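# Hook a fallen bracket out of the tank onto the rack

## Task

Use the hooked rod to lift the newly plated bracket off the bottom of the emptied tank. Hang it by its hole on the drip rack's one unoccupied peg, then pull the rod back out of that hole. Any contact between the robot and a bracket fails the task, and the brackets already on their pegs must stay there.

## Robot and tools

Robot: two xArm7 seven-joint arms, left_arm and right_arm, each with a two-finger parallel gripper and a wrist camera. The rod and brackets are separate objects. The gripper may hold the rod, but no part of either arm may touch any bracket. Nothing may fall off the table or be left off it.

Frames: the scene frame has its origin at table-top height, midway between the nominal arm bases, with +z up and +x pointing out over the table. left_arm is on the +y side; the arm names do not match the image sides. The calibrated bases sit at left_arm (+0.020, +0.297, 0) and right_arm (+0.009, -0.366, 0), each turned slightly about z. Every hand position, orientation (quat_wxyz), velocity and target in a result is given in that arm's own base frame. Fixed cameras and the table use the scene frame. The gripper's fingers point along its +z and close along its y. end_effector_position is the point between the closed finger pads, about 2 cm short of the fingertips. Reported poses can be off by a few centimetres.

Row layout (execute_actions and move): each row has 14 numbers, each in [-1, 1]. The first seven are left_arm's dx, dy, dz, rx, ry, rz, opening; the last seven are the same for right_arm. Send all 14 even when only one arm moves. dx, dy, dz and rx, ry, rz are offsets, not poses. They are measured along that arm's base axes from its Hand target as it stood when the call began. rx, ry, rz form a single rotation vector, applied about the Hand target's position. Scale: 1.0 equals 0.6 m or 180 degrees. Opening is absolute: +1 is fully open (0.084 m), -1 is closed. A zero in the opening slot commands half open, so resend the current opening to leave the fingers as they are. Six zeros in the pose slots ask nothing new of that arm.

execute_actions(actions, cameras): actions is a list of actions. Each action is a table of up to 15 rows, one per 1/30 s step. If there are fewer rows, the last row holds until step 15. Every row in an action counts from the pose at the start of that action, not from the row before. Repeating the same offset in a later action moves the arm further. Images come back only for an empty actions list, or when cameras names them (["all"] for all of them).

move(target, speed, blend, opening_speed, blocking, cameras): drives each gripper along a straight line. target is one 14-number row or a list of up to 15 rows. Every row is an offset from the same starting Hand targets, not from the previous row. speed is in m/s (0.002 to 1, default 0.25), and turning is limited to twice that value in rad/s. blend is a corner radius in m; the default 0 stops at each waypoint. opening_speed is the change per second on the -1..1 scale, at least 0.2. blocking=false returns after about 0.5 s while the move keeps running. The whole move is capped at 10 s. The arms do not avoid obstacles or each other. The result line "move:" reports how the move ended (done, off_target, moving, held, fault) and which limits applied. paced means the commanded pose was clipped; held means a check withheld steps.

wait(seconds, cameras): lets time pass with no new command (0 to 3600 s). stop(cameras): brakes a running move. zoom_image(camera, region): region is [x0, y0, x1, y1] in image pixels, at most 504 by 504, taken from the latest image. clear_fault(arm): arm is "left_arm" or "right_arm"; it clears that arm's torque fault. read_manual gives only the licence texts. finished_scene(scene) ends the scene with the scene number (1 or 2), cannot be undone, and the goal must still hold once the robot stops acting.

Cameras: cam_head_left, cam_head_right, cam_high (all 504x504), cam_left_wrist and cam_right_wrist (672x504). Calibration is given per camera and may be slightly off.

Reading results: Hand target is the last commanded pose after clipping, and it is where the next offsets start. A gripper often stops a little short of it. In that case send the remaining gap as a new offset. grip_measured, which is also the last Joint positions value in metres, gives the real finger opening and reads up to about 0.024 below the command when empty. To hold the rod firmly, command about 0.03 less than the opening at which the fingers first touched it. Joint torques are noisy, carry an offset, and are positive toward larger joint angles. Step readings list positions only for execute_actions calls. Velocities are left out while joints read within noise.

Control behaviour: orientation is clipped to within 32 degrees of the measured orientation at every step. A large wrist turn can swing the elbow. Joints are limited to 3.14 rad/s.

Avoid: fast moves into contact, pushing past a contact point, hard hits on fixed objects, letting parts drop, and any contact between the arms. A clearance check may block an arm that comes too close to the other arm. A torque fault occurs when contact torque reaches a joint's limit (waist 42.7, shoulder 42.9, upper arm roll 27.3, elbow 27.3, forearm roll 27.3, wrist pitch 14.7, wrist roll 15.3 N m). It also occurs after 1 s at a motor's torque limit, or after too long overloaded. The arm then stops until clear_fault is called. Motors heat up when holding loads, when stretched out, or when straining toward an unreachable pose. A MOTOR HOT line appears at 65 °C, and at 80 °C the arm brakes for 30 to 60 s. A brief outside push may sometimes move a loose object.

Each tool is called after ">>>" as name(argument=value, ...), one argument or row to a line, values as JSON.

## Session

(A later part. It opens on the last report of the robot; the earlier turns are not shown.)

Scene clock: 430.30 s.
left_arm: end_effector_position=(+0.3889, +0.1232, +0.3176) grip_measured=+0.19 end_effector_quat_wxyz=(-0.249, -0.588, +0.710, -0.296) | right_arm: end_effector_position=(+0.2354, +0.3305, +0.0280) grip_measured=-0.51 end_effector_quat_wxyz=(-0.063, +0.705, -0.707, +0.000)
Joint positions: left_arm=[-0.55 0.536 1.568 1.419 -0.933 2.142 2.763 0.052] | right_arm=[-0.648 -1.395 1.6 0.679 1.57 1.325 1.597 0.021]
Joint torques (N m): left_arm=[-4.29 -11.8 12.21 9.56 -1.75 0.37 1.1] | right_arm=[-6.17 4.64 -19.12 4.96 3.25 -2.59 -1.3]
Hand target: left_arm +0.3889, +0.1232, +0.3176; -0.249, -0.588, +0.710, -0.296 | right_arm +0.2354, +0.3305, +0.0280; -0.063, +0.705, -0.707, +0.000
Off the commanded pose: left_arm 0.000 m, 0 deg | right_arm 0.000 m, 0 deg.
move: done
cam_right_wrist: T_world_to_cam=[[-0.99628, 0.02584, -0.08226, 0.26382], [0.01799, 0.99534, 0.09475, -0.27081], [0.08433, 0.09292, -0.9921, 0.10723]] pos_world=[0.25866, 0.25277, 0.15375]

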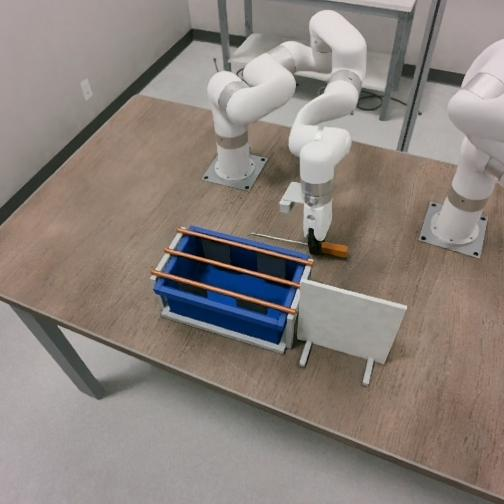

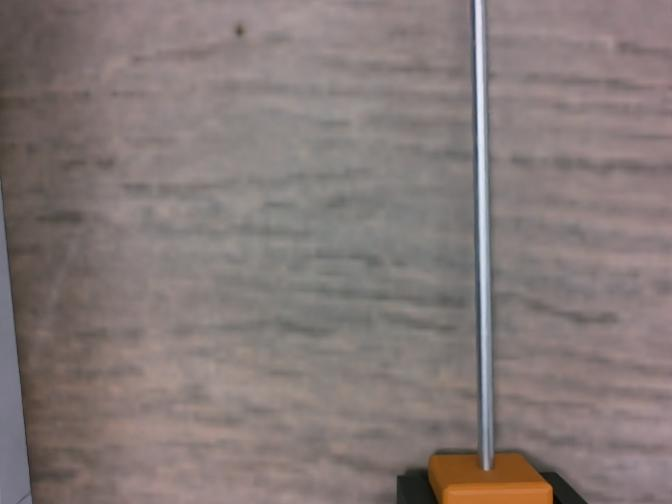

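>>> move(
  target=[0,0,0,0,0,0,0.2,0,0,-0.0045,0,0,0,-1],
  speed=0.02,
)

>>> move(
  target=[0,0,0,0,0,0,0.2,0,0,0,0,0,0,0.2],
  opening_speed=0.3,
)

>>> move(
  target=[0,0,0,0,0,0,0.2,0,0,0.25,0,0,0,0.2],
  speed=0.12,
  cameras=["cam_right_wrist","cam_left_wrist"],
)

Scene clock: 432.83 s.
left_arm: end_effector_position=(+0.3889, +0.1232, +0.3176) grip_measured=+0.19 end_effector_quat_wxyz=(-0.249, -0.588, +0.710, -0.296) | right_arm: end_effector_position=(+0.2354, +0.3305, +0.0253) grip_measured=-0.51 end_effector_quat_wxyz=(-0.063, +0.705, -0.707, +0.000)
Joint positions: left_arm=[-0.55 0.536 1.568 1.419 -0.933 2.142 2.763 0.052] | right_arm=[-0.649 -1.397 1.608 0.679 1.577 1.321 1.595 0.021]
Joint torques (N m): left_arm=[-4.09 -11.43 12.16 9.41 -1.63 0.4 1.15] | right_arm=[-6.33 4.49 -18.86 4.63 3.06 -2.61 -1.25]
Hand target: left_arm +0.3889, +0.1232, +0.3176; -0.249, -0.588, +0.710, -0.296 | right_arm +0.2354, +0.3305, +0.0253; -0.063, +0.705, -0.707, +0.000
Off the commanded pose: left_arm 0.000 m, 0 deg | right_arm 0.000 m, 0 deg.
move: done

Scene clock: 437.03 s.
left_arm: end_effector_position=(+0.3889, +0.1232, +0.3176) grip_measured=+0.19 end_effector_quat_wxyz=(-0.249, -0.588, +0.710, -0.296) | right_arm: end_effector_position=(+0.2354, +0.3305, +0.0253) grip_measured=+0.19 end_effector_quat_wxyz=(-0.063, +0.705, -0.707, +0.000)
Joint positions: left_arm=[-0.55 0.536 1.568 1.419 -0.933 2.142 2.763 0.052] | right_arm=[-0.649 -1.397 1.608 0.679 1.577 1.321 1.595 0.052]
Joint torques (N m): left_arm=[-4.05 -11.61 12.11 9.41 -1.49 0.5 1.18] | right_arm=[-3.81 5.51 -24.43 3.48 0.4 -0.99 -1.16]
Hand target: left_arm +0.3889, +0.1232, +0.3176; -0.249, -0.588, +0.710, -0.296 | right_arm +0.2354, +0.3305, +0.0253; -0.063, +0.705, -0.707, +0.000
Off the commanded pose: left_arm 0.000 m, 0 deg | right_arm 0.000 m, 0 deg.
move: done

Scene clock: 438.67 s.
left_arm: end_effector_position=(+0.3889, +0.1232, +0.3176) grip_measured=+0.19 end_effector_quat_wxyz=(-0.249, -0.588, +0.710, -0.296) | right_arm: end_effector_position=(+0.2354, +0.3305, +0.1753) grip_measured=+0.19 end_effector_quat_wxyz=(-0.063, +0.705, -0.707, +0.000)
Joint positions: left_arm=[-0.55 0.536 1.568 1.419 -0.933 2.142 2.763 0.052] | right_arm=[-0.632 -1.301 1.198 0.783 1.198 1.534 1.661 0.052]
Joint torques (N m): left_arm=[-4.06 -11.9 12.2 9.63 -1.7 0.49 0.97] | right_arm=[-6.25 16.51 -24.82 10.41 -2.03 -0.4 1.46]
Hand target: left_arm +0.3889, +0.1232, +0.3176; -0.249, -0.588, +0.710, -0.296 | right_arm +0.2354, +0.3305, +0.1753; -0.063, +0.705, -0.707, +0.000
Off the commanded pose: left_arm 0.000 m, 0 deg | right_arm 0.000 m, 0 deg.
move: done
cam_left_wrist: T_world_to_cam=[[-0.97839, 0.16239, -0.12799, 0.43497], [0.20427, 0.66335, -0.71989, 0.13975], [-0.032, -0.73048, -0.68219, 0.45257]] pos_world=[0.4115, 0.16726, 0.46501]
cam_right_wrist: T_world_to_cam=[[-0.99628, 0.02584, -0.08226, 0.27593], [0.01799, 0.99534, 0.09475, -0.28476], [0.08433, 0.09292, -0.9921, 0.25337]] pos_world=[0.25866, 0.25277, 0.30105]
Images, in order (width x height): cam_left_wrist 672x504, cam_right_wrist 672x504.

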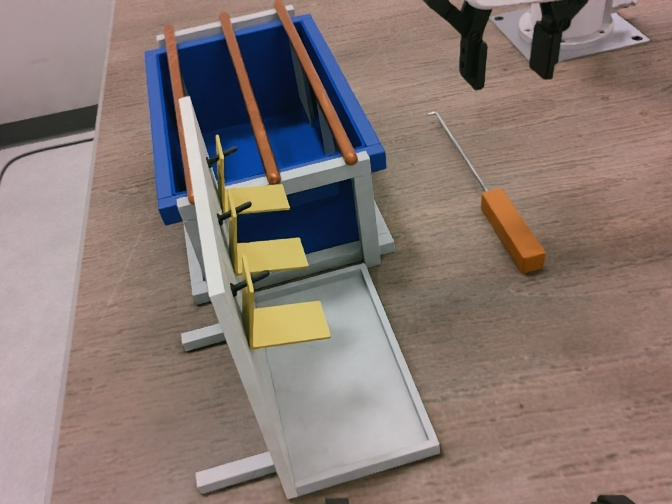

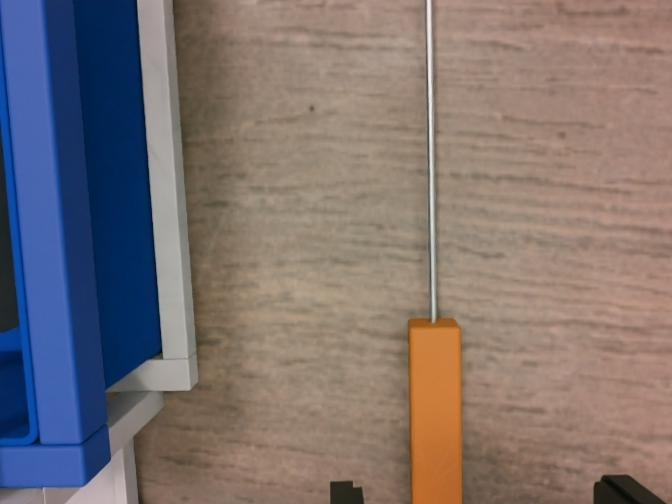

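>>> finished_scene(
  scene=2,
)

The scene is finished: the task was done.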